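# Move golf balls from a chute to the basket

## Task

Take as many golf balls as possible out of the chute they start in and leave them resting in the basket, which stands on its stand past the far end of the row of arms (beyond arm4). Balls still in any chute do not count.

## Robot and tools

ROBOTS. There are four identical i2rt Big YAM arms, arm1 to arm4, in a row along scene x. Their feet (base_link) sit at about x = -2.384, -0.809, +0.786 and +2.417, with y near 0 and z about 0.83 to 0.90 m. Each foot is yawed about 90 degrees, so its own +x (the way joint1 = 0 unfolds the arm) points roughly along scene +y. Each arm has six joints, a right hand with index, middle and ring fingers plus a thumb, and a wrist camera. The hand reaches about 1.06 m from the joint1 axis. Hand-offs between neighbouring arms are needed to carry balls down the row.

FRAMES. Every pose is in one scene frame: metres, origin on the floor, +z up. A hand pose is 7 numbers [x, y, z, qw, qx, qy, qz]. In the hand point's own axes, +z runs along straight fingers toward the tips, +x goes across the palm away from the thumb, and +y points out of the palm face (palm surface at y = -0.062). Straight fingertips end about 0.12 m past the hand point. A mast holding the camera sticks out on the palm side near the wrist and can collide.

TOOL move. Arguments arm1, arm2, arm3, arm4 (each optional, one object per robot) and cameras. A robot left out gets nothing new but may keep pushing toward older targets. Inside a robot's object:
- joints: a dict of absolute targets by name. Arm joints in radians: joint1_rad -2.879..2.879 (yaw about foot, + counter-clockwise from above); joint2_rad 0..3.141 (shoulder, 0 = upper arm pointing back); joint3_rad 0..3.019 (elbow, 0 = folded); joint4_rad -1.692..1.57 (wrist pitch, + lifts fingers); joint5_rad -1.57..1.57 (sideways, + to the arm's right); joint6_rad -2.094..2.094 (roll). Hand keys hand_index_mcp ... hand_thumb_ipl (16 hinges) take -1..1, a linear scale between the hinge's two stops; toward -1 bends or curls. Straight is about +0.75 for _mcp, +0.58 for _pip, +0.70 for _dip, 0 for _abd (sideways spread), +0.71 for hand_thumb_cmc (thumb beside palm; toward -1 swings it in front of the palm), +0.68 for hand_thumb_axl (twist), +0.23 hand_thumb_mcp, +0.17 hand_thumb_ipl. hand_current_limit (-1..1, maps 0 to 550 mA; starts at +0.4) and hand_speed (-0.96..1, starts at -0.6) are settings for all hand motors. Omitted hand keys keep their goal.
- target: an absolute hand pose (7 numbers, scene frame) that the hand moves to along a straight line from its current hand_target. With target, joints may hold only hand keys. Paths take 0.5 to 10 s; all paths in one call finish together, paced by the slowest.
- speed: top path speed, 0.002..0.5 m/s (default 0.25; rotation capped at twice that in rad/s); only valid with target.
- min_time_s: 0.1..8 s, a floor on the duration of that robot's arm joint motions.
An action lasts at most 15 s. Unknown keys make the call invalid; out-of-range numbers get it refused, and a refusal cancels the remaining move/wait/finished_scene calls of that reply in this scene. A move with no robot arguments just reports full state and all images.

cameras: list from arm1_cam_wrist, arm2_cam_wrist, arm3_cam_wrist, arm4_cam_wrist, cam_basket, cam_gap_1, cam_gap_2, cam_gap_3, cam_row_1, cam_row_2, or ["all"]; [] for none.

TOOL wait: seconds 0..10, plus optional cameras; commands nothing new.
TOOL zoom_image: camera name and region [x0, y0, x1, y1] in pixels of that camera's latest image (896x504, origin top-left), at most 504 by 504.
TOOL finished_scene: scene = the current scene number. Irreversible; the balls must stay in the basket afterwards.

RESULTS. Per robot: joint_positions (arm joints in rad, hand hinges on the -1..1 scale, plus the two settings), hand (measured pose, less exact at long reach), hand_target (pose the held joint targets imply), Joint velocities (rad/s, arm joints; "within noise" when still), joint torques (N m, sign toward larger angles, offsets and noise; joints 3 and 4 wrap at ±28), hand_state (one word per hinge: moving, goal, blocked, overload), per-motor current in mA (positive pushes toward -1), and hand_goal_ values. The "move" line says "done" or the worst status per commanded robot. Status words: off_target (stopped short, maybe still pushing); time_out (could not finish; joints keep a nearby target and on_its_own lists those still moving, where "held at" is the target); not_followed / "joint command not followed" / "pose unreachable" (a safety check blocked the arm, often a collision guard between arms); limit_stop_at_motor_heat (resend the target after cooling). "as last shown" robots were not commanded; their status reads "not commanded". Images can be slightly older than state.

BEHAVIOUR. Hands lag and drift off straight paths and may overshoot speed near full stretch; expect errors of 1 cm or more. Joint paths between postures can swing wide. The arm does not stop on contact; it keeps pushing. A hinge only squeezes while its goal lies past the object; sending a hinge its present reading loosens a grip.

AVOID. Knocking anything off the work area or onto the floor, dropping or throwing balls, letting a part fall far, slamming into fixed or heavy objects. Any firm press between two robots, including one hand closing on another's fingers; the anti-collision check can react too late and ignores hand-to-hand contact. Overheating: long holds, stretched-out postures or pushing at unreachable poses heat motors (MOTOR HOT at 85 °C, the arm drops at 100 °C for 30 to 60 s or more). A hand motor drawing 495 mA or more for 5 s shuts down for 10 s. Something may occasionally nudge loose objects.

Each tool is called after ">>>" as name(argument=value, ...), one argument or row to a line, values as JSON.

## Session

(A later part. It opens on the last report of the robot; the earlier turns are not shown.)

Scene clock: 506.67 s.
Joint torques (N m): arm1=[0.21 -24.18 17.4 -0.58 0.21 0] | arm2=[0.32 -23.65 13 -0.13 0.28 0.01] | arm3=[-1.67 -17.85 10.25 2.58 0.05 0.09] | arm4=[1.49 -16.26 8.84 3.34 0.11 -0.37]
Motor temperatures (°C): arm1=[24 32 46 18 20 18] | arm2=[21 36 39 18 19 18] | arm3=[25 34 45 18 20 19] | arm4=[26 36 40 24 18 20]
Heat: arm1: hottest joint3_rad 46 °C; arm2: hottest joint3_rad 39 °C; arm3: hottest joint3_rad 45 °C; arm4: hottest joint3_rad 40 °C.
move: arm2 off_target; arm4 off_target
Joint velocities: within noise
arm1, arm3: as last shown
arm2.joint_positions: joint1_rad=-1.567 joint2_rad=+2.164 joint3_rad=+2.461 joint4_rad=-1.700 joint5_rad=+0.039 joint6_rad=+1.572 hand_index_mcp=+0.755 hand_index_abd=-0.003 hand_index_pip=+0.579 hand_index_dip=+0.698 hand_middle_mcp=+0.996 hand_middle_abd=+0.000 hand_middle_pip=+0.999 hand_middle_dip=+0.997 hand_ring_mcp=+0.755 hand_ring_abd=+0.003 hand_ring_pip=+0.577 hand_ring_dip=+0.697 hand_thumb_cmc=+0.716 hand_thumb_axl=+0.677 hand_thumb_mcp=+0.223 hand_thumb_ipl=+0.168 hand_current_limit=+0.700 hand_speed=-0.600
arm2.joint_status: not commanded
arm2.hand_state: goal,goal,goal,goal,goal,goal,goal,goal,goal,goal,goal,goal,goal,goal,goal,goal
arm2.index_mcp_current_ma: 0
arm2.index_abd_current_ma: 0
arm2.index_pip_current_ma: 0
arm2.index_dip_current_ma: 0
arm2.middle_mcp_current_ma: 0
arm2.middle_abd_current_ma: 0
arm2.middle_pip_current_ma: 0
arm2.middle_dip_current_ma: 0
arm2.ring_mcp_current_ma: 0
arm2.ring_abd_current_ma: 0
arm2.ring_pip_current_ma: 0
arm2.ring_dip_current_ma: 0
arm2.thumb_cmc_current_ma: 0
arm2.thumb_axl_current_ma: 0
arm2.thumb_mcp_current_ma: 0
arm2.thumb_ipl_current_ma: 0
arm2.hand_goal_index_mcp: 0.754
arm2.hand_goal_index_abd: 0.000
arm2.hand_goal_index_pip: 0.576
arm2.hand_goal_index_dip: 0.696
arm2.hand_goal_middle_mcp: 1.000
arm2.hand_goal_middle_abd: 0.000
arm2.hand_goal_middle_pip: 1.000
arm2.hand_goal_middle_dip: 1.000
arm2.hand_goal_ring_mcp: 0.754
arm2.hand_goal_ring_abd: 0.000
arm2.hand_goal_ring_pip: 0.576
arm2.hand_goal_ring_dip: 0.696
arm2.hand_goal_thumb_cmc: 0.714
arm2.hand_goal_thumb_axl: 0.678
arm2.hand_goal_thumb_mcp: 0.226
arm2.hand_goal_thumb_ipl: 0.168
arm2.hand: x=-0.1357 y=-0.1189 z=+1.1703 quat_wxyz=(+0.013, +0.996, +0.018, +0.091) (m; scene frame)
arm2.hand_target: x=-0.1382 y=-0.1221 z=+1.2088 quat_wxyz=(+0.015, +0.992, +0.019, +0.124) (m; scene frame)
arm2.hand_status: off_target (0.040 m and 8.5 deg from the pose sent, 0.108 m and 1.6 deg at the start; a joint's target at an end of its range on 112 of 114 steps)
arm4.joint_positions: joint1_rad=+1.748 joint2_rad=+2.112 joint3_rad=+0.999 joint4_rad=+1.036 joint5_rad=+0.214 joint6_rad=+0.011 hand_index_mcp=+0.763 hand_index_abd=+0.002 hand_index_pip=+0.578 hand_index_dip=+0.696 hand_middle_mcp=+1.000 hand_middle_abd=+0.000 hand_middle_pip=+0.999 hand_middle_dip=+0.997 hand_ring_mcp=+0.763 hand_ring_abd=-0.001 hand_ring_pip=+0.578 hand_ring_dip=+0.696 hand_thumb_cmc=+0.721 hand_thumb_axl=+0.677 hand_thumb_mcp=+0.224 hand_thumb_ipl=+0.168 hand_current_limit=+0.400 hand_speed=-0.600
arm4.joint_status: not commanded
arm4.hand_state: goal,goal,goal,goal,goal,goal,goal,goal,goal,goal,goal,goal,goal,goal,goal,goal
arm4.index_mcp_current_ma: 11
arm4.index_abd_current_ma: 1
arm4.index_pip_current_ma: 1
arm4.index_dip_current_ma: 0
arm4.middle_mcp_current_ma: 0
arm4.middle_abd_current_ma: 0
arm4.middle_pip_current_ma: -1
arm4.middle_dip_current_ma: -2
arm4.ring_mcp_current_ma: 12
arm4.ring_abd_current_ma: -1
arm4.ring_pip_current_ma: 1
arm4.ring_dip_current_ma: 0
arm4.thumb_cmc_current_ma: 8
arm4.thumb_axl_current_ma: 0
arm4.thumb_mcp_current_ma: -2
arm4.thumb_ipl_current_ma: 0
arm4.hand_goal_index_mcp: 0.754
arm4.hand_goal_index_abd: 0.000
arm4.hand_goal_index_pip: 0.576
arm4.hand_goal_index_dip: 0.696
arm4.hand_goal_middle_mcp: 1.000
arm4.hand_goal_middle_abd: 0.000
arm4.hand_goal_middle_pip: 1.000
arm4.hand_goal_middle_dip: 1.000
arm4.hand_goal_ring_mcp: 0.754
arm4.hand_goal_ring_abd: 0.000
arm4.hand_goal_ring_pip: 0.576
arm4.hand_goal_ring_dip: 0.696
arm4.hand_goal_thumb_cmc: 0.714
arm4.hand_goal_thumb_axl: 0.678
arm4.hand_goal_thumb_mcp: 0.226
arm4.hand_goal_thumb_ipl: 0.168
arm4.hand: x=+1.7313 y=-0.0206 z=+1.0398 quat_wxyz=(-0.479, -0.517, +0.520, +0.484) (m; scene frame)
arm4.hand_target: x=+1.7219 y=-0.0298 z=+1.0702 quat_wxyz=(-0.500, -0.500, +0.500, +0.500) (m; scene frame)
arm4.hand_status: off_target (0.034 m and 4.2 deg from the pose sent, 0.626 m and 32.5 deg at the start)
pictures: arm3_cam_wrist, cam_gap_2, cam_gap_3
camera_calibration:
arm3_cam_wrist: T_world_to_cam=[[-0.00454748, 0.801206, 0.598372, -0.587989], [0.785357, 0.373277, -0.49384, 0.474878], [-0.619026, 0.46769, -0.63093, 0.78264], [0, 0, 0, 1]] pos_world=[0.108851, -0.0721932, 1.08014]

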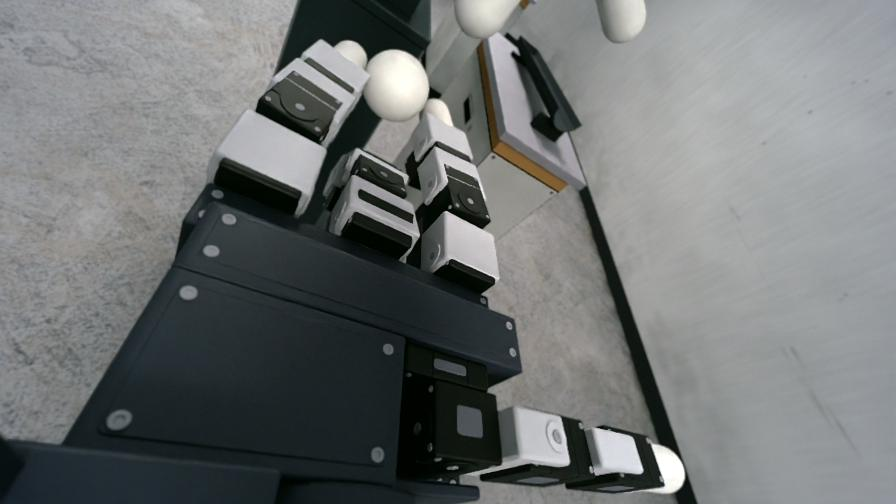

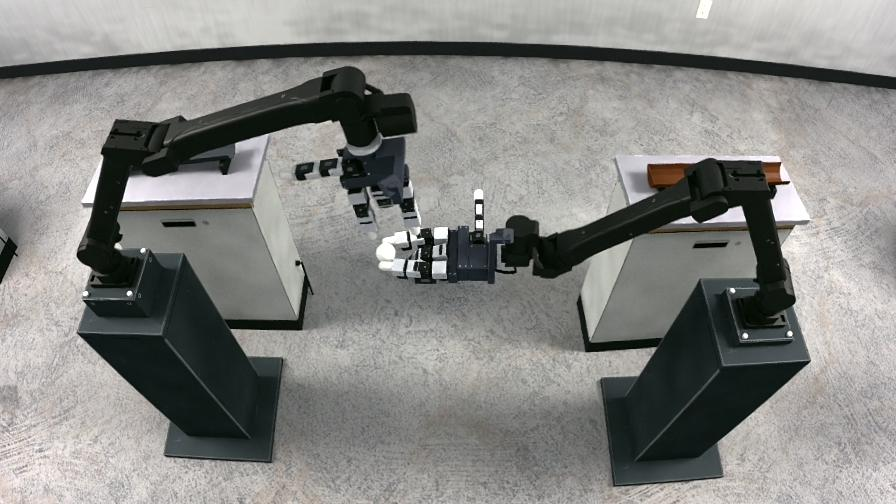

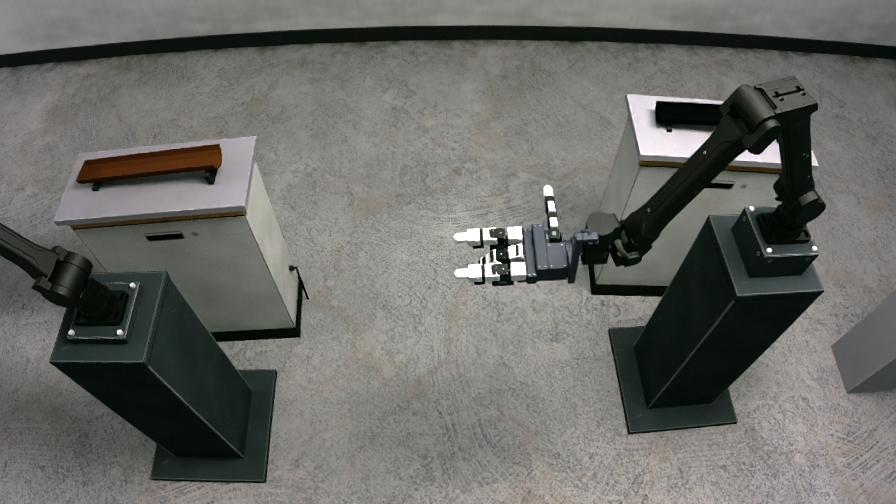

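>>> move(
  arm2={"joints": {"joint1_rad": -1.5, "joint2_rad": 1.75, "joint3_rad": 1.9, "joint4_rad": -1.6, "joint5_rad": 0, "joint6_rad": 1.53, "hand_current_limit": 0.4}, "min_time_s": 3},
  arm3={"joints": {"joint1_rad": 0, "joint2_rad": 1.46, "joint3_rad": 1.5, "joint4_rad": -1.5, "joint5_rad": 0, "joint6_rad": 0}, "min_time_s": 7},
)

>>> move(
  arm2={"joints": {"joint1_rad": 1.53, "joint2_rad": 0.6, "joint3_rad": 1.39, "joint4_rad": -1.35, "joint5_rad": 0, "joint6_rad": 0}, "min_time_s": 5},
  arm3={"joints": {"joint1_rad": -1.5, "joint2_rad": 1.75, "joint3_rad": 1.9, "joint4_rad": -1.6, "joint5_rad": 0, "joint6_rad": 1.53}, "min_time_s": 6},
  cameras=["arm3_cam_wrist"],
)

>>> move(
  arm2={"target": [-1.52, 0.065, 1.016, -0.5, -0.5, 0.5, 0.5], "speed": 0.15},
  arm3={"target": [1.484, -0.115, 1.103, 0, 1, 0, 0.02], "speed": 0.1},
  cameras=["arm2_cam_wrist", "arm4_cam_wrist", "cam_gap_3", "cam_gap_1"],
)

>>> zoom_image(
  camera="arm4_cam_wrist",
  region=[250, 0, 550, 200],
)

>>> zoom_image(
  camera="arm2_cam_wrist",
  region=[250, 0, 550, 200],
)

>>> zoom_image(
  camera="cam_gap_3",
  region=[370, 190, 520, 290],
)

Scene clock: 516.43 s.
Joint torques (N m): arm1=[0.32 -24.23 17.4 -0.54 0.21 0] | arm2=[1.79 -18.49 9.42 0.51 0.01 0.01] | arm3=[-2.49 -11.46 11.25 0.25 0.03 0.07] | arm4=[1.49 -16.26 8.84 3.32 0.11 -0.38]
Motor temperatures (°C): arm1=[24 32 45 18 20 18] | arm2=[21 34 38 18 19 18] | arm3=[25 34 45 18 20 19] | arm4=[26 36 39 24 18 20]
Heat: arm1: hottest joint3_rad 45 °C; arm2: hottest joint3_rad 38 °C; arm3: hottest joint3_rad 45 °C; arm4: hottest joint3_rad 39 °C.
move: arm2 done; arm3 done
Joint velocities: within noise
arm1, arm4: as last shown
arm2.joint_positions: joint1_rad=-1.516 joint2_rad=+1.777 joint3_rad=+1.896 joint4_rad=-1.613 joint5_rad=+0.003 joint6_rad=+1.537 hand_index_mcp=+0.755 hand_index_abd=-0.002 hand_index_pip=+0.578 hand_index_dip=+0.698 hand_middle_mcp=+0.996 hand_middle_abd=+0.000 hand_middle_pip=+0.999 hand_middle_dip=+0.997 hand_ring_mcp=+0.755 hand_ring_abd=+0.003 hand_ring_pip=+0.577 hand_ring_dip=+0.697 hand_thumb_cmc=+0.716 hand_thumb_axl=+0.677 hand_thumb_mcp=+0.223 hand_thumb_ipl=+0.168 hand_current_limit=+0.400 hand_speed=-0.600
arm2.joint_status: all done
arm2.hand_state: goal,goal,goal,goal,goal,goal,goal,goal,goal,goal,goal,goal,goal,goal,goal,goal
arm2.index_mcp_current_ma: 0
arm2.index_abd_current_ma: 0
arm2.index_pip_current_ma: 0
arm2.index_dip_current_ma: 0
arm2.middle_mcp_current_ma: 0
arm2.middle_abd_current_ma: 0
arm2.middle_pip_current_ma: 0
arm2.middle_dip_current_ma: 0
arm2.ring_mcp_current_ma: 0
arm2.ring_abd_current_ma: 0
arm2.ring_pip_current_ma: 0
arm2.ring_dip_current_ma: 0
arm2.thumb_cmc_current_ma: 0
arm2.thumb_axl_current_ma: 0
arm2.thumb_mcp_current_ma: 0
arm2.thumb_ipl_current_ma: 0
arm2.hand_goal_index_mcp: 0.754
arm2.hand_goal_index_abd: 0.000
arm2.hand_goal_index_pip: 0.576
arm2.hand_goal_index_dip: 0.696
arm2.hand_goal_middle_mcp: 1.000
arm2.hand_goal_middle_abd: 0.000
arm2.hand_goal_middle_pip: 1.000
arm2.hand_goal_middle_dip: 1.000
arm2.hand_goal_ring_mcp: 0.754
arm2.hand_goal_ring_abd: 0.000
arm2.hand_goal_ring_pip: 0.576
arm2.hand_goal_ring_dip: 0.696
arm2.hand_goal_thumb_cmc: 0.714
arm2.hand_goal_thumb_axl: 0.678
arm2.hand_goal_thumb_mcp: 0.226
arm2.hand_goal_thumb_ipl: 0.168
arm2.hand: x=-0.2623 y=-0.0909 z=+1.1798 quat_wxyz=(-0.004, +0.997, +0.063, +0.046) (m; scene frame)
arm2.hand_target: x=-0.2619 y=-0.0821 z=+1.1952 quat_wxyz=(-0.006, +0.995, +0.074, +0.067) (m; scene frame)
arm2.hand_status: not commanded
arm3.joint_positions: joint1_rad=+0.007 joint2_rad=+1.475 joint3_rad=+1.450 joint4_rad=-1.491 joint5_rad=+0.000 joint6_rad=-0.003 hand_index_mcp=+0.755 hand_index_abd=-0.188 hand_index_pip=+0.578 hand_index_dip=+0.696 hand_middle_mcp=+0.998 hand_middle_abd=+0.001 hand_middle_pip=+0.999 hand_middle_dip=+0.997 hand_ring_mcp=+0.757 hand_ring_abd=+0.126 hand_ring_pip=+0.579 hand_ring_dip=+0.697 hand_thumb_cmc=+0.718 hand_thumb_axl=+0.677 hand_thumb_mcp=+0.224 hand_thumb_ipl=+0.168 hand_current_limit=+0.700 hand_speed=-0.600
arm3.joint_status: all done
arm3.hand_state: goal,blocked,goal,goal,goal,goal,goal,goal,goal,blocked,goal,goal,goal,goal,goal,goal
arm3.index_mcp_current_ma: 2
arm3.index_abd_current_ma: 467
arm3.index_pip_current_ma: 4
arm3.index_dip_current_ma: 0
arm3.middle_mcp_current_ma: -4
arm3.middle_abd_current_ma: 1
arm3.middle_pip_current_ma: -2
arm3.middle_dip_current_ma: -5
arm3.ring_mcp_current_ma: 6
arm3.ring_abd_current_ma: -467
arm3.ring_pip_current_ma: 6
arm3.ring_dip_current_ma: 2
arm3.thumb_cmc_current_ma: 8
arm3.thumb_axl_current_ma: -1
arm3.thumb_mcp_current_ma: -5
arm3.thumb_ipl_current_ma: 0
arm3.hand_goal_index_mcp: 0.754
arm3.hand_goal_index_abd: -0.460
arm3.hand_goal_index_pip: 0.576
arm3.hand_goal_index_dip: 0.696
arm3.hand_goal_middle_mcp: 1.000
arm3.hand_goal_middle_abd: 0.000
arm3.hand_goal_middle_pip: 1.000
arm3.hand_goal_middle_dip: 1.000
arm3.hand_goal_ring_mcp: 0.754
arm3.hand_goal_ring_abd: 0.420
arm3.hand_goal_ring_pip: 0.576
arm3.hand_goal_ring_dip: 0.696
arm3.hand_goal_thumb_cmc: 0.714
arm3.hand_goal_thumb_axl: 0.678
arm3.hand_goal_thumb_mcp: 0.226
arm3.hand_goal_thumb_ipl: 0.168
arm3.hand: x=+0.7940 y=+0.4388 z=+1.0958 quat_wxyz=(-0.003, -0.016, +0.999, +0.032) (m; scene frame)
arm3.hand_target: x=+0.7982 y=+0.4459 z=+1.1270 quat_wxyz=(-0.003, -0.011, +0.998, +0.060) (m; scene frame)
arm3.hand_status: not commanded
arm4.hand_target: x=+1.7219 y=-0.0297 z=+1.0702 quat_wxyz=(-0.500, -0.500, +0.500, +0.500) (m; scene frame)
pictures: none

Scene clock: 523.00 s.
Joint torques (N m): arm1=[0.21 -24.23 17.37 -0.55 0.21 -0.01] | arm2=[1.2 -0.09 8.75 2.89 0.15 -0.03] | arm3=[-1.96 -13.86 11.26 0.14 -0.01 0.15] | arm4=[1.49 -16.26 8.84 3.33 0.11 -0.38]
Motor temperatures (°C): arm1=[24 32 45 18 20 18] | arm2=[21 33 37 18 19 18] | arm3=[25 33 46 18 20 19] | arm4=[26 37 39 24 18 20]
Heat: arm1: hottest joint3_rad 45 °C; arm2: hottest joint3_rad 37 °C; arm3: hottest joint3_rad 46 °C; arm4: hottest joint3_rad 39 °C.
move: arm2 done; arm3 done
Joint velocities: within noise
arm1.joint_positions: joint1_rad=-1.687 joint2_rad=+2.191 joint3_rad=+2.390 joint4_rad=-1.689 joint5_rad=+0.015 joint6_rad=+1.534 hand_index_mcp=+0.729 hand_index_abd=+0.084 hand_index_pip=+0.559 hand_index_dip=+0.689 hand_middle_mcp=+0.771 hand_middle_abd=-0.047 hand_middle_pip=+0.585 hand_middle_dip=+0.699 hand_ring_mcp=-0.464 hand_ring_abd=+0.001 hand_ring_pip=-0.736 hand_ring_dip=+0.703 hand_thumb_cmc=+0.716 hand_thumb_axl=+0.679 hand_thumb_mcp=-0.504 hand_thumb_ipl=+0.168 hand_current_limit=+0.700 hand_speed=-0.600
arm1.joint_status: not commanded
arm1.hand_state: blocked,blocked,goal,goal,goal,blocked,goal,goal,goal,goal,goal,goal,goal,goal,overload,goal
arm1.index_mcp_current_ma: -12
arm1.index_abd_current_ma: 468
arm1.index_pip_current_ma: -5
arm1.index_dip_current_ma: -1
arm1.middle_mcp_current_ma: 6
arm1.middle_abd_current_ma: -467
arm1.middle_pip_current_ma: 1
arm1.middle_dip_current_ma: 0
arm1.ring_mcp_current_ma: 5
arm1.ring_abd_current_ma: 0
arm1.ring_pip_current_ma: 0
arm1.ring_dip_current_ma: 0
arm1.thumb_cmc_current_ma: 0
arm1.thumb_axl_current_ma: 0
arm1.thumb_mcp_current_ma: 0
arm1.thumb_ipl_current_ma: 0
arm1.hand_goal_index_mcp: 0.754
arm1.hand_goal_index_abd: -0.220
arm1.hand_goal_index_pip: 0.576
arm1.hand_goal_index_dip: 0.696
arm1.hand_goal_middle_mcp: 0.754
arm1.hand_goal_middle_abd: 0.220
arm1.hand_goal_middle_pip: 0.576
arm1.hand_goal_middle_dip: 0.696
arm1.hand_goal_ring_mcp: -0.480
arm1.hand_goal_ring_abd: 0.000
arm1.hand_goal_ring_pip: -0.740
arm1.hand_goal_ring_dip: 0.700
arm1.hand_goal_thumb_cmc: 0.714
arm1.hand_goal_thumb_axl: 0.678
arm1.hand_goal_thumb_mcp: 0.226
arm1.hand_goal_thumb_ipl: 0.168
arm1.hand: x=-1.7118 y=-0.0297 z=+1.0496 quat_wxyz=(+0.005, +0.999, +0.005, +0.033) (m; scene frame)
arm1.hand_target: x=-1.7018 y=-0.0259 z=+1.0694 quat_wxyz=(+0.007, +0.998, +0.007, +0.057) (m; scene frame)
arm1.hand_status: not commanded
arm2.joint_positions: joint1_rad=+1.519 joint2_rad=+0.602 joint3_rad=+1.386 joint4_rad=-1.373 joint5_rad=+0.000 joint6_rad=+0.007 hand_index_mcp=+0.759 hand_index_abd=-0.002 hand_index_pip=+0.578 hand_index_dip=+0.698 hand_middle_mcp=+1.000 hand_middle_abd=+0.000 hand_middle_pip=+0.999 hand_middle_dip=+0.997 hand_ring_mcp=+0.759 hand_ring_abd=+0.003 hand_ring_pip=+0.577 hand_ring_dip=+0.697 hand_thumb_cmc=+0.719 hand_thumb_axl=+0.677 hand_thumb_mcp=+0.223 hand_thumb_ipl=+0.168 hand_current_limit=+0.400 hand_speed=-0.600
arm2.joint_status: all done
arm2.hand_state: goal,goal,goal,goal,goal,goal,goal,goal,goal,goal,goal,goal,goal,goal,goal,goal
arm2.index_mcp_current_ma: 0
arm2.index_abd_current_ma: 0
arm2.index_pip_current_ma: 0
arm2.index_dip_current_ma: 0
arm2.middle_mcp_current_ma: 0
arm2.middle_abd_current_ma: 0
arm2.middle_pip_current_ma: 0
arm2.middle_dip_current_ma: 0
arm2.ring_mcp_current_ma: 0
arm2.ring_abd_current_ma: 0
arm2.ring_pip_current_ma: 0
arm2.ring_dip_current_ma: 0
arm2.thumb_cmc_current_ma: 0
arm2.thumb_axl_current_ma: 0
arm2.thumb_mcp_current_ma: 0
arm2.thumb_ipl_current_ma: 0
arm2.hand_goal_index_mcp: 0.754
arm2.hand_goal_index_abd: 0.000
arm2.hand_goal_index_pip: 0.576
arm2.hand_goal_index_dip: 0.696
arm2.hand_goal_middle_mcp: 1.000
arm2.hand_goal_middle_abd: 0.000
arm2.hand_goal_middle_pip: 1.000
arm2.hand_goal_middle_dip: 1.000
arm2.hand_goal_ring_mcp: 0.754
arm2.hand_goal_ring_abd: 0.000
arm2.hand_goal_ring_pip: 0.576
arm2.hand_goal_ring_dip: 0.696
arm2.hand_goal_thumb_cmc: 0.714
arm2.hand_goal_thumb_axl: 0.678
arm2.hand_goal_thumb_mcp: 0.226
arm2.hand_goal_thumb_ipl: 0.168
arm2.hand: x=-1.0878 y=-0.0307 z=+1.4889 quat_wxyz=(-0.326, -0.621, +0.631, +0.333) (m; scene frame)
arm2.hand_target: x=-1.0880 y=-0.0344 z=+1.4972 quat_wxyz=(-0.335, -0.622, +0.620, +0.342) (m; scene frame)
arm2.hand_status: not commanded
arm3.joint_positions: joint1_rad=-1.498 joint2_rad=+1.748 joint3_rad=+1.848 joint4_rad=-1.591 joint5_rad=+0.000 joint6_rad=+1.518 hand_index_mcp=+0.754 hand_index_abd=-0.188 hand_index_pip=+0.577 hand_index_dip=+0.696 hand_middle_mcp=+0.997 hand_middle_abd=+0.001 hand_middle_pip=+0.999 hand_middle_dip=+0.997 hand_ring_mcp=+0.754 hand_ring_abd=+0.126 hand_ring_pip=+0.578 hand_ring_dip=+0.697 hand_thumb_cmc=+0.716 hand_thumb_axl=+0.677 hand_thumb_mcp=+0.224 hand_thumb_ipl=+0.168 hand_current_limit=+0.700 hand_speed=-0.600
arm3.joint_status: all done
arm3.hand_state: goal,blocked,goal,goal,goal,goal,goal,goal,goal,blocked,goal,goal,goal,goal,goal,goal
arm3.index_mcp_current_ma: -1
arm3.index_abd_current_ma: 467
arm3.index_pip_current_ma: 2
arm3.index_dip_current_ma: 0
arm3.middle_mcp_current_ma: -7
arm3.middle_abd_current_ma: 1
arm3.middle_pip_current_ma: -2
arm3.middle_dip_current_ma: -5
arm3.ring_mcp_current_ma: 0
arm3.ring_abd_current_ma: -467
arm3.ring_pip_current_ma: 4
arm3.ring_dip_current_ma: 2
arm3.thumb_cmc_current_ma: 4
arm3.thumb_axl_current_ma: -1
arm3.thumb_mcp_current_ma: -5
arm3.thumb_ipl_current_ma: 0
arm3.hand_goal_index_mcp: 0.754
arm3.hand_goal_index_abd: -0.460
arm3.hand_goal_index_pip: 0.576
arm3.hand_goal_index_dip: 0.696
arm3.hand_goal_middle_mcp: 1.000
arm3.hand_goal_middle_abd: 0.000
arm3.hand_goal_middle_pip: 1.000
arm3.hand_goal_middle_dip: 1.000
arm3.hand_goal_ring_mcp: 0.754
arm3.hand_goal_ring_abd: 0.420
arm3.hand_goal_ring_pip: 0.576
arm3.hand_goal_ring_dip: 0.696
arm3.hand_goal_thumb_cmc: 0.714
arm3.hand_goal_thumb_axl: 0.678
arm3.hand_goal_thumb_mcp: 0.226
arm3.hand_goal_thumb_ipl: 0.168
arm3.hand: x=+1.3304 y=-0.1299 z=+1.1071 quat_wxyz=(-0.006, +0.997, +0.074, +0.038) (m; scene frame)
arm3.hand_target: x=+1.3377 y=-0.1305 z=+1.1257 quat_wxyz=(-0.006, +0.996, +0.067, +0.058) (m; scene frame)
arm3.hand_status: not commanded
arm4: as last shown
pictures: arm3_cam_wrist
camera_calibration:
arm3_cam_wrist: T_world_to_cam=[[-0.7079, -0.704706, -0.0476134, 0.935327], [-0.503253, 0.455937, 0.734069, -0.140513], [-0.495594, 0.543609, -0.677404, 1.60492], [0, 0, 0, 1]] pos_world=[1.38679, -0.149254, 1.23486]

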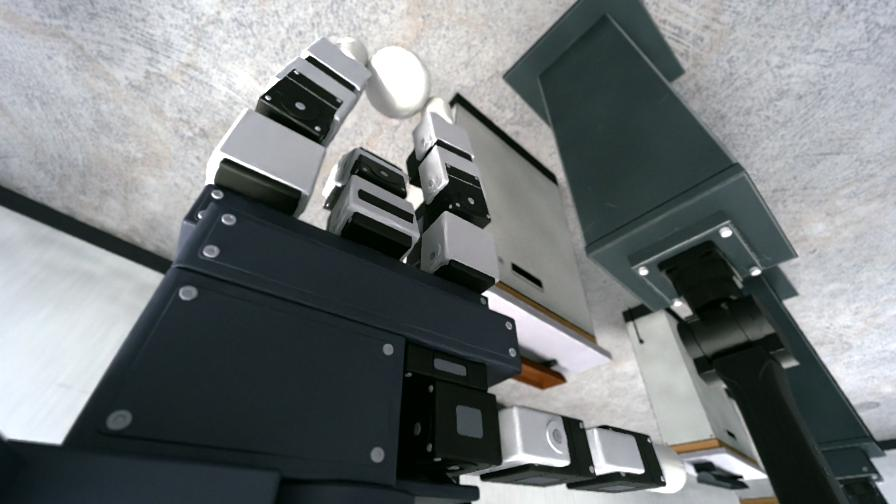

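Scene clock: 528.07 s.
Joint torques (N m): arm1=[0.32 -24.23 17.36 -0.59 0.21 -0.01] | arm2=[-1.2 -17.67 7.99 3.19 -0.01 0.1] | arm3=[-1.26 -19.25 11.17 0.38 0.11 0.14] | arm4=[1.49 -16.32 8.83 3.32 0.11 -0.37]
Motor temperatures (°C): arm1=[24 32 45 18 20 18] | arm2=[21 32 37 18 19 18] | arm3=[25 33 46 18 20 19] | arm4=[26 37 39 24 18 20]
Heat: arm1: hottest joint3_rad 45 °C; arm2: hottest joint3_rad 37 °C; arm3: hottest joint3_rad 46 °C; arm4: hottest joint3_rad 39 °C.
move: arm2 off_target; arm3 off_target
Joint velocities: within noise
arm1, arm4: as last shown
arm2.joint_positions: joint1_rad=+1.374 joint2_rad=+2.212 joint3_rad=+1.071 joint4_rad=+1.108 joint5_rad=-0.173 joint6_rad=+0.003 hand_index_mcp=+0.762 hand_index_abd=-0.002 hand_index_pip=+0.578 hand_index_dip=+0.698 hand_middle_mcp=+1.000 hand_middle_abd=+0.000 hand_middle_pip=+0.999 hand_middle_dip=+0.997 hand_ring_mcp=+0.762 hand_ring_abd=+0.003 hand_ring_pip=+0.577 hand_ring_dip=+0.697 hand_thumb_cmc=+0.721 hand_thumb_axl=+0.677 hand_thumb_mcp=+0.223 hand_thumb_ipl=+0.168 hand_current_limit=+0.400 hand_speed=-0.600
arm2.joint_status: not commanded
arm2.hand_state: goal,goal,goal,goal,goal,goal,goal,goal,goal,goal,goal,goal,goal,goal,goal,goal
arm2.index_mcp_current_ma: 1
arm2.index_abd_current_ma: 0
arm2.index_pip_current_ma: 0
arm2.index_dip_current_ma: 0
arm2.middle_mcp_current_ma: 0
arm2.middle_abd_current_ma: 0
arm2.middle_pip_current_ma: 0
arm2.middle_dip_current_ma: 0
arm2.ring_mcp_current_ma: 1
arm2.ring_abd_current_ma: 0
arm2.ring_pip_current_ma: 0
arm2.ring_dip_current_ma: 0
arm2.thumb_cmc_current_ma: 1
arm2.thumb_axl_current_ma: 0
arm2.thumb_mcp_current_ma: 0
arm2.thumb_ipl_current_ma: 0
arm2.hand_goal_index_mcp: 0.754
arm2.hand_goal_index_abd: 0.000
arm2.hand_goal_index_pip: 0.576
arm2.hand_goal_index_dip: 0.696
arm2.hand_goal_middle_mcp: 1.000
arm2.hand_goal_middle_abd: 0.000
arm2.hand_goal_middle_pip: 1.000
arm2.hand_goal_middle_dip: 1.000
arm2.hand_goal_ring_mcp: 0.754
arm2.hand_goal_ring_abd: 0.000
arm2.hand_goal_ring_pip: 0.576
arm2.hand_goal_ring_dip: 0.696
arm2.hand_goal_thumb_cmc: 0.714
arm2.hand_goal_thumb_axl: 0.678
arm2.hand_goal_thumb_mcp: 0.226
arm2.hand_goal_thumb_ipl: 0.168
arm2.hand: x=-1.5159 y=+0.0521 z=+1.0027 quat_wxyz=(-0.492, -0.515, +0.508, +0.485) (m; scene frame)
arm2.hand_target: x=-1.5194 y=+0.0648 z=+1.0159 quat_wxyz=(-0.500, -0.500, +0.500, +0.500) (m; scene frame)
arm2.hand_status: off_target (0.019 m and 2.7 deg from the pose sent, 0.648 m and 34.5 deg at the start)
arm3.joint_positions: joint1_rad=-1.498 joint2_rad=+2.220 joint3_rad=+2.516 joint4_rad=-1.692 joint5_rad=+0.038 joint6_rad=+1.619 hand_index_mcp=+0.754 hand_index_abd=-0.188 hand_index_pip=+0.577 hand_index_dip=+0.696 hand_middle_mcp=+0.997 hand_middle_abd=+0.001 hand_middle_pip=+0.999 hand_middle_dip=+0.997 hand_ring_mcp=+0.754 hand_ring_abd=+0.126 hand_ring_pip=+0.578 hand_ring_dip=+0.697 hand_thumb_cmc=+0.716 hand_thumb_axl=+0.677 hand_thumb_mcp=+0.224 hand_thumb_ipl=+0.168 hand_current_limit=+0.700 hand_speed=-0.600
arm3.joint_status: not commanded
arm3.hand_state: goal,blocked,goal,goal,goal,goal,goal,goal,goal,blocked,goal,goal,goal,goal,goal,goal
arm3.index_mcp_current_ma: -1
arm3.index_abd_current_ma: 468
arm3.index_pip_current_ma: 2
arm3.index_dip_current_ma: 0
arm3.middle_mcp_current_ma: -7
arm3.middle_abd_current_ma: 1
arm3.middle_pip_current_ma: -2
arm3.middle_dip_current_ma: -5
arm3.ring_mcp_current_ma: 0
arm3.ring_abd_current_ma: -467
arm3.ring_pip_current_ma: 4
arm3.ring_dip_current_ma: 2
arm3.thumb_cmc_current_ma: 4
arm3.thumb_axl_current_ma: -1
arm3.thumb_mcp_current_ma: -6
arm3.thumb_ipl_current_ma: 0
arm3.hand_goal_index_mcp: 0.754
arm3.hand_goal_index_abd: -0.460
arm3.hand_goal_index_pip: 0.576
arm3.hand_goal_index_dip: 0.696
arm3.hand_goal_middle_mcp: 1.000
arm3.hand_goal_middle_abd: 0.000
arm3.hand_goal_middle_pip: 1.000
arm3.hand_goal_middle_dip: 1.000
arm3.hand_goal_ring_mcp: 0.754
arm3.hand_goal_ring_abd: 0.420
arm3.hand_goal_ring_pip: 0.576
arm3.hand_goal_ring_dip: 0.696
arm3.hand_goal_thumb_cmc: 0.714
arm3.hand_goal_thumb_axl: 0.678
arm3.hand_goal_thumb_mcp: 0.226
arm3.hand_goal_thumb_ipl: 0.168
arm3.hand: x=+1.4792 y=-0.1197 z=+1.0825 quat_wxyz=(+0.008, +0.996, +0.022, +0.086) (m; scene frame)
arm3.hand_target: x=+1.4826 y=-0.1151 z=+1.1023 quat_wxyz=(+0.006, +0.994, +0.018, +0.108) (m; scene frame)
arm3.hand_status: off_target (0.022 m and 8.1 deg from the pose sent, 0.154 m and 8.8 deg at the start; a joint's target at an end of its range on 100 of 152 steps)
pictures: arm2_cam_wrist, arm4_cam_wrist, cam_gap_1, cam_gap_3
camera_calibration:
arm2_cam_wrist: T_world_to_cam=[[-0.0124964, 0.811073, 0.584812, -0.610882], [0.773742, 0.378308, -0.50814, 1.60553], [-0.633377, 0.446144, -0.632289, -0.227314], [0, 0, 0, 1]] pos_world=[-1.39388, -0.0105022, 1.02936]
arm4_cam_wrist: T_world_to_cam=[[-0.011517, 0.78838, 0.615081, -0.572013], [0.771641, 0.398222, -0.495973, -0.862666], [-0.635954, 0.46891, -0.612933, 1.87467], [0, 0, 0, 1]] pos_world=[1.85129, -0.0845568, 1.07303]

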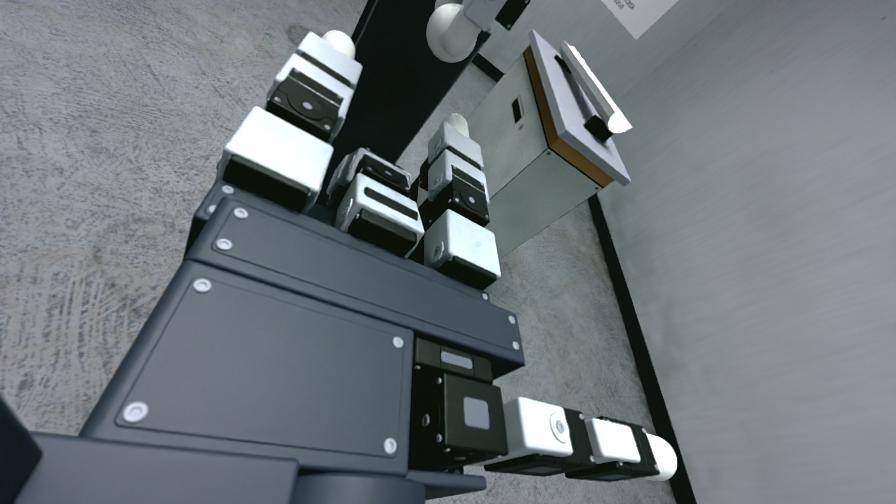

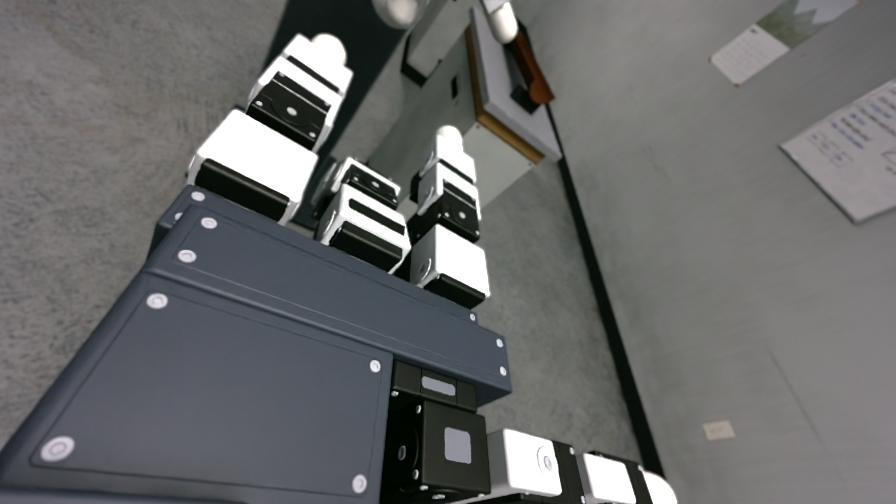

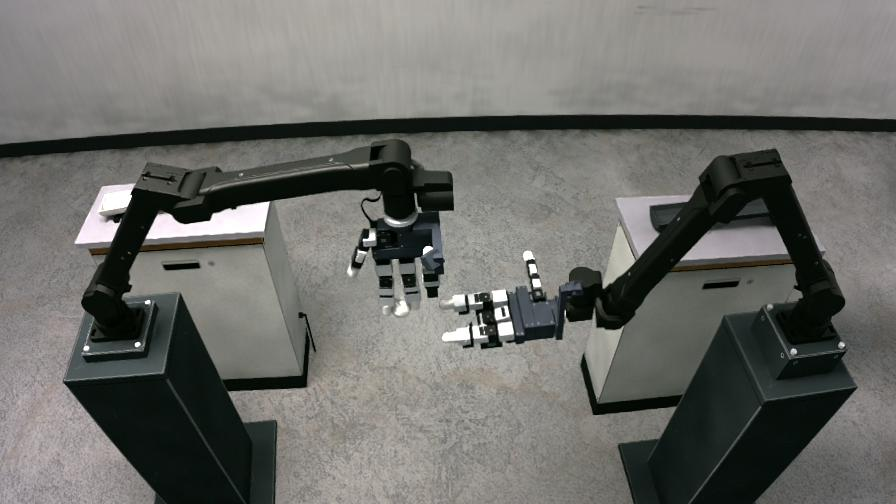

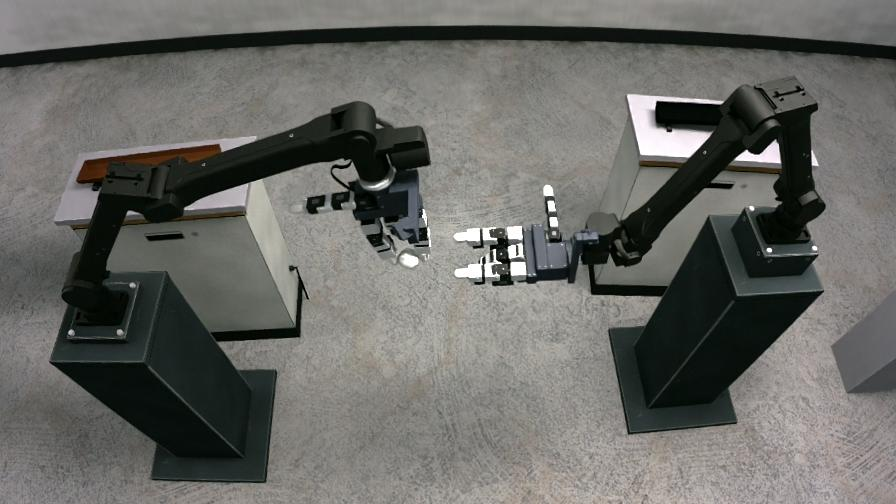

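Scaled by 1.680 from the camera's 896x504 image, which has a finer 1280x720 frame.

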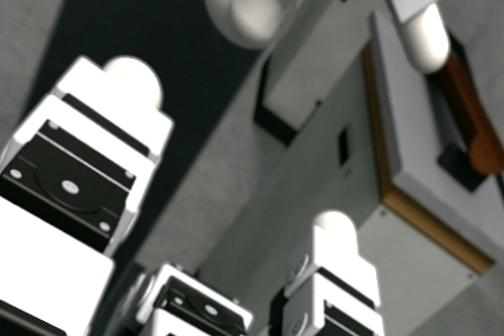

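Scaled by 1.680 from the camera's 896x504 image, which has a finer 1280x720 frame.

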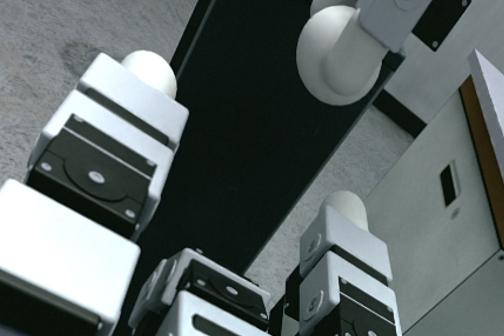

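Scaled by 3.360 from the camera's 896x504 image, which has a finer 1280x720 frame.

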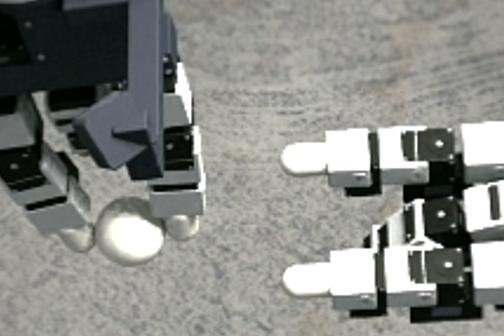

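>>> move(
  arm2={"target": [-1.565, 0.064, 1.019, -0.5, -0.5, 0.5, 0.5], "speed": 0.08},
  arm4={"target": [1.675, -0.045, 1.093, -0.5, -0.5, 0.5, 0.5], "speed": 0.1},
  cameras=["arm2_cam_wrist", "arm4_cam_wrist"],
)

>>> zoom_image(
  camera="arm4_cam_wrist",
  region=[250, 0, 550, 200],
)

>>> zoom_image(
  camera="arm2_cam_wrist",
  region=[250, 0, 550, 200],
)

Scene clock: 532.00 s.
Joint torques (N m): arm1=[0.26 -24.23 17.37 -0.54 0.21 0] | arm2=[0.03 -17.9 9.18 1.83 0.2 0.1] | arm3=[-1.26 -19.25 11.17 0.39 0.11 0.14] | arm4=[1.44 -16.03 10.04 2.21 0.1 -0.37]
Motor temperatures (°C): arm1=[24 33 45 18 20 18] | arm2=[21 32 37 18 19 18] | arm3=[25 34 47 18 20 19] | arm4=[26 37 39 24 18 20]
Heat: arm1: hottest joint3_rad 45 °C; arm2: hottest joint3_rad 37 °C; arm3: hottest joint3_rad 47 °C; arm4: hottest joint3_rad 39 °C.
move: arm2 done; arm4 off_target
Joint velocities: within noise
arm1, arm3: as last shown
arm2.joint_positions: joint1_rad=+1.374 joint2_rad=+2.248 joint3_rad=+1.210 joint4_rad=+1.045 joint5_rad=-0.163 joint6_rad=+0.003 hand_index_mcp=+0.762 hand_index_abd=-0.002 hand_index_pip=+0.578 hand_index_dip=+0.698 hand_middle_mcp=+1.000 hand_middle_abd=+0.000 hand_middle_pip=+0.999 hand_middle_dip=+0.997 hand_ring_mcp=+0.762 hand_ring_abd=+0.003 hand_ring_pip=+0.577 hand_ring_dip=+0.697 hand_thumb_cmc=+0.721 hand_thumb_axl=+0.677 hand_thumb_mcp=+0.224 hand_thumb_ipl=+0.168 hand_current_limit=+0.400 hand_speed=-0.600
arm2.joint_status: not commanded
arm2.hand_state: goal,goal,goal,goal,goal,goal,goal,goal,goal,goal,goal,goal,goal,goal,goal,goal
arm2.index_mcp_current_ma: 1
arm2.index_abd_current_ma: 0
arm2.index_pip_current_ma: 0
arm2.index_dip_current_ma: 0
arm2.middle_mcp_current_ma: 0
arm2.middle_abd_current_ma: 0
arm2.middle_pip_current_ma: 0
arm2.middle_dip_current_ma: 0
arm2.ring_mcp_current_ma: 1
arm2.ring_abd_current_ma: 0
arm2.ring_pip_current_ma: 0
arm2.ring_dip_current_ma: 0
arm2.thumb_cmc_current_ma: 1
arm2.thumb_axl_current_ma: 0
arm2.thumb_mcp_current_ma: 0
arm2.thumb_ipl_current_ma: 0
arm2.hand_goal_index_mcp: 0.754
arm2.hand_goal_index_abd: 0.000
arm2.hand_goal_index_pip: 0.576
arm2.hand_goal_index_dip: 0.696
arm2.hand_goal_middle_mcp: 1.000
arm2.hand_goal_middle_abd: 0.000
arm2.hand_goal_middle_pip: 1.000
arm2.hand_goal_middle_dip: 1.000
arm2.hand_goal_ring_mcp: 0.754
arm2.hand_goal_ring_abd: 0.000
arm2.hand_goal_ring_pip: 0.576
arm2.hand_goal_ring_dip: 0.696
arm2.hand_goal_thumb_cmc: 0.714
arm2.hand_goal_thumb_axl: 0.678
arm2.hand_goal_thumb_mcp: 0.226
arm2.hand_goal_thumb_ipl: 0.168
arm2.hand: x=-1.5565 y=+0.0601 z=+1.0204 quat_wxyz=(-0.498, -0.504, +0.499, +0.499) (m; scene frame)
arm2.hand_target: x=-1.5645 y=+0.0639 z=+1.0191 quat_wxyz=(-0.500, -0.500, +0.500, +0.500) (m; scene frame)
arm2.hand_status: done (0.009 m and 0.6 deg from the pose sent, 0.053 m and 2.7 deg at the start)
arm4.joint_positions: joint1_rad=+1.757 joint2_rad=+2.112 joint3_rad=+1.147 joint4_rad=+0.929 joint5_rad=+0.222 joint6_rad=+0.011 hand_index_mcp=+0.763 hand_index_abd=+0.002 hand_index_pip=+0.578 hand_index_dip=+0.696 hand_middle_mcp=+1.000 hand_middle_abd=+0.000 hand_middle_pip=+0.999 hand_middle_dip=+0.997 hand_ring_mcp=+0.763 hand_ring_abd=-0.001 hand_ring_pip=+0.578 hand_ring_dip=+0.696 hand_thumb_cmc=+0.721 hand_thumb_axl=+0.677 hand_thumb_mcp=+0.224 hand_thumb_ipl=+0.168 hand_current_limit=+0.400 hand_speed=-0.600
arm4.joint_status: not commanded
arm4.hand_state: goal,goal,goal,goal,goal,goal,goal,goal,goal,goal,goal,goal,goal,goal,goal,goal
arm4.index_mcp_current_ma: 11
arm4.index_abd_current_ma: 1
arm4.index_pip_current_ma: 1
arm4.index_dip_current_ma: 0
arm4.middle_mcp_current_ma: 0
arm4.middle_abd_current_ma: 0
arm4.middle_pip_current_ma: -1
arm4.middle_dip_current_ma: -2
arm4.ring_mcp_current_ma: 12
arm4.ring_abd_current_ma: -1
arm4.ring_pip_current_ma: 1
arm4.ring_dip_current_ma: 0
arm4.thumb_cmc_current_ma: 8
arm4.thumb_axl_current_ma: 0
arm4.thumb_mcp_current_ma: -2
arm4.thumb_ipl_current_ma: 0
arm4.hand_goal_index_mcp: 0.754
arm4.hand_goal_index_abd: 0.000
arm4.hand_goal_index_pip: 0.576
arm4.hand_goal_index_dip: 0.696
arm4.hand_goal_middle_mcp: 1.000
arm4.hand_goal_middle_abd: 0.000
arm4.hand_goal_middle_pip: 1.000
arm4.hand_goal_middle_dip: 1.000
arm4.hand_goal_ring_mcp: 0.754
arm4.hand_goal_ring_abd: 0.000
arm4.hand_goal_ring_pip: 0.576
arm4.hand_goal_ring_dip: 0.696
arm4.hand_goal_thumb_cmc: 0.714
arm4.hand_goal_thumb_axl: 0.678
arm4.hand_goal_thumb_mcp: 0.226
arm4.hand_goal_thumb_ipl: 0.168
arm4.hand: x=+1.6876 y=-0.0349 z=+1.0784 quat_wxyz=(-0.491, -0.505, +0.512, +0.492) (m; scene frame)
arm4.hand_target: x=+1.6765 y=-0.0449 z=+1.0933 quat_wxyz=(-0.500, -0.500, +0.500, +0.500) (m; scene frame)
arm4.hand_status: off_target (0.022 m and 2.0 deg from the pose sent, 0.081 m and 4.2 deg at the start)
pictures: arm2_cam_wrist, arm4_cam_wrist
camera_calibration:
arm2_cam_wrist: T_world_to_cam=[[0.0183303, 0.807423, 0.589689, -0.585028], [0.756304, 0.374567, -0.53638, 1.64483], [-0.653963, 0.455816, -0.603791, -0.30702], [0, 0, 0, 1]] pos_world=[-1.43405, -0.00379043, 1.04186]
arm4_cam_wrist: T_world_to_cam=[[0.0122358, 0.793048, 0.609036, -0.618326], [0.751078, 0.394796, -0.529168, -0.733817], [-0.6601, 0.463908, -0.59081, 1.89395], [0, 0, 0, 1]] pos_world=[1.80892, -0.0985493, 1.10724]

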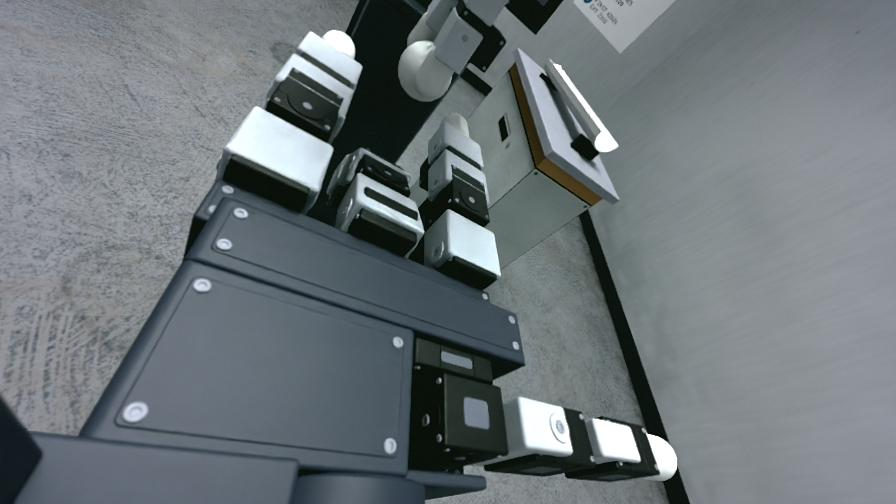

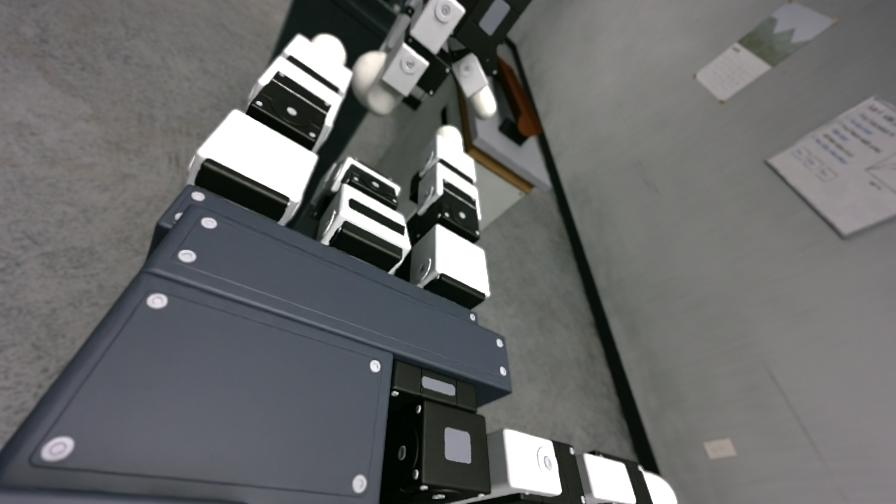

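Scaled by 1.680 from the camera's 896x504 image, which has a finer 1280x720 frame.

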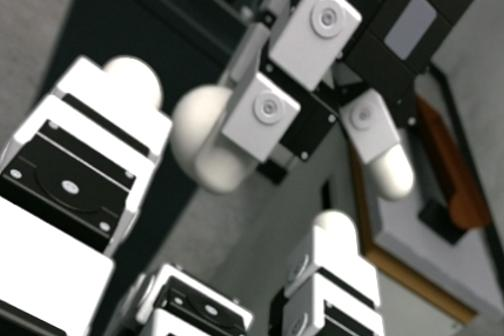

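Scaled by 1.680 from the camera's 896x504 image, which has a finer 1280x720 frame.

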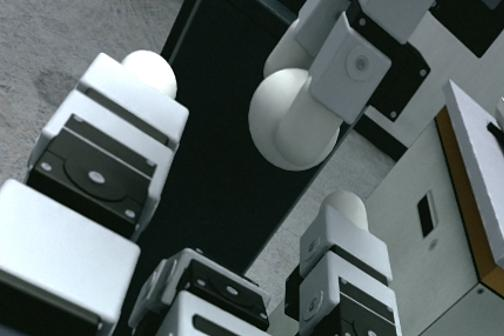

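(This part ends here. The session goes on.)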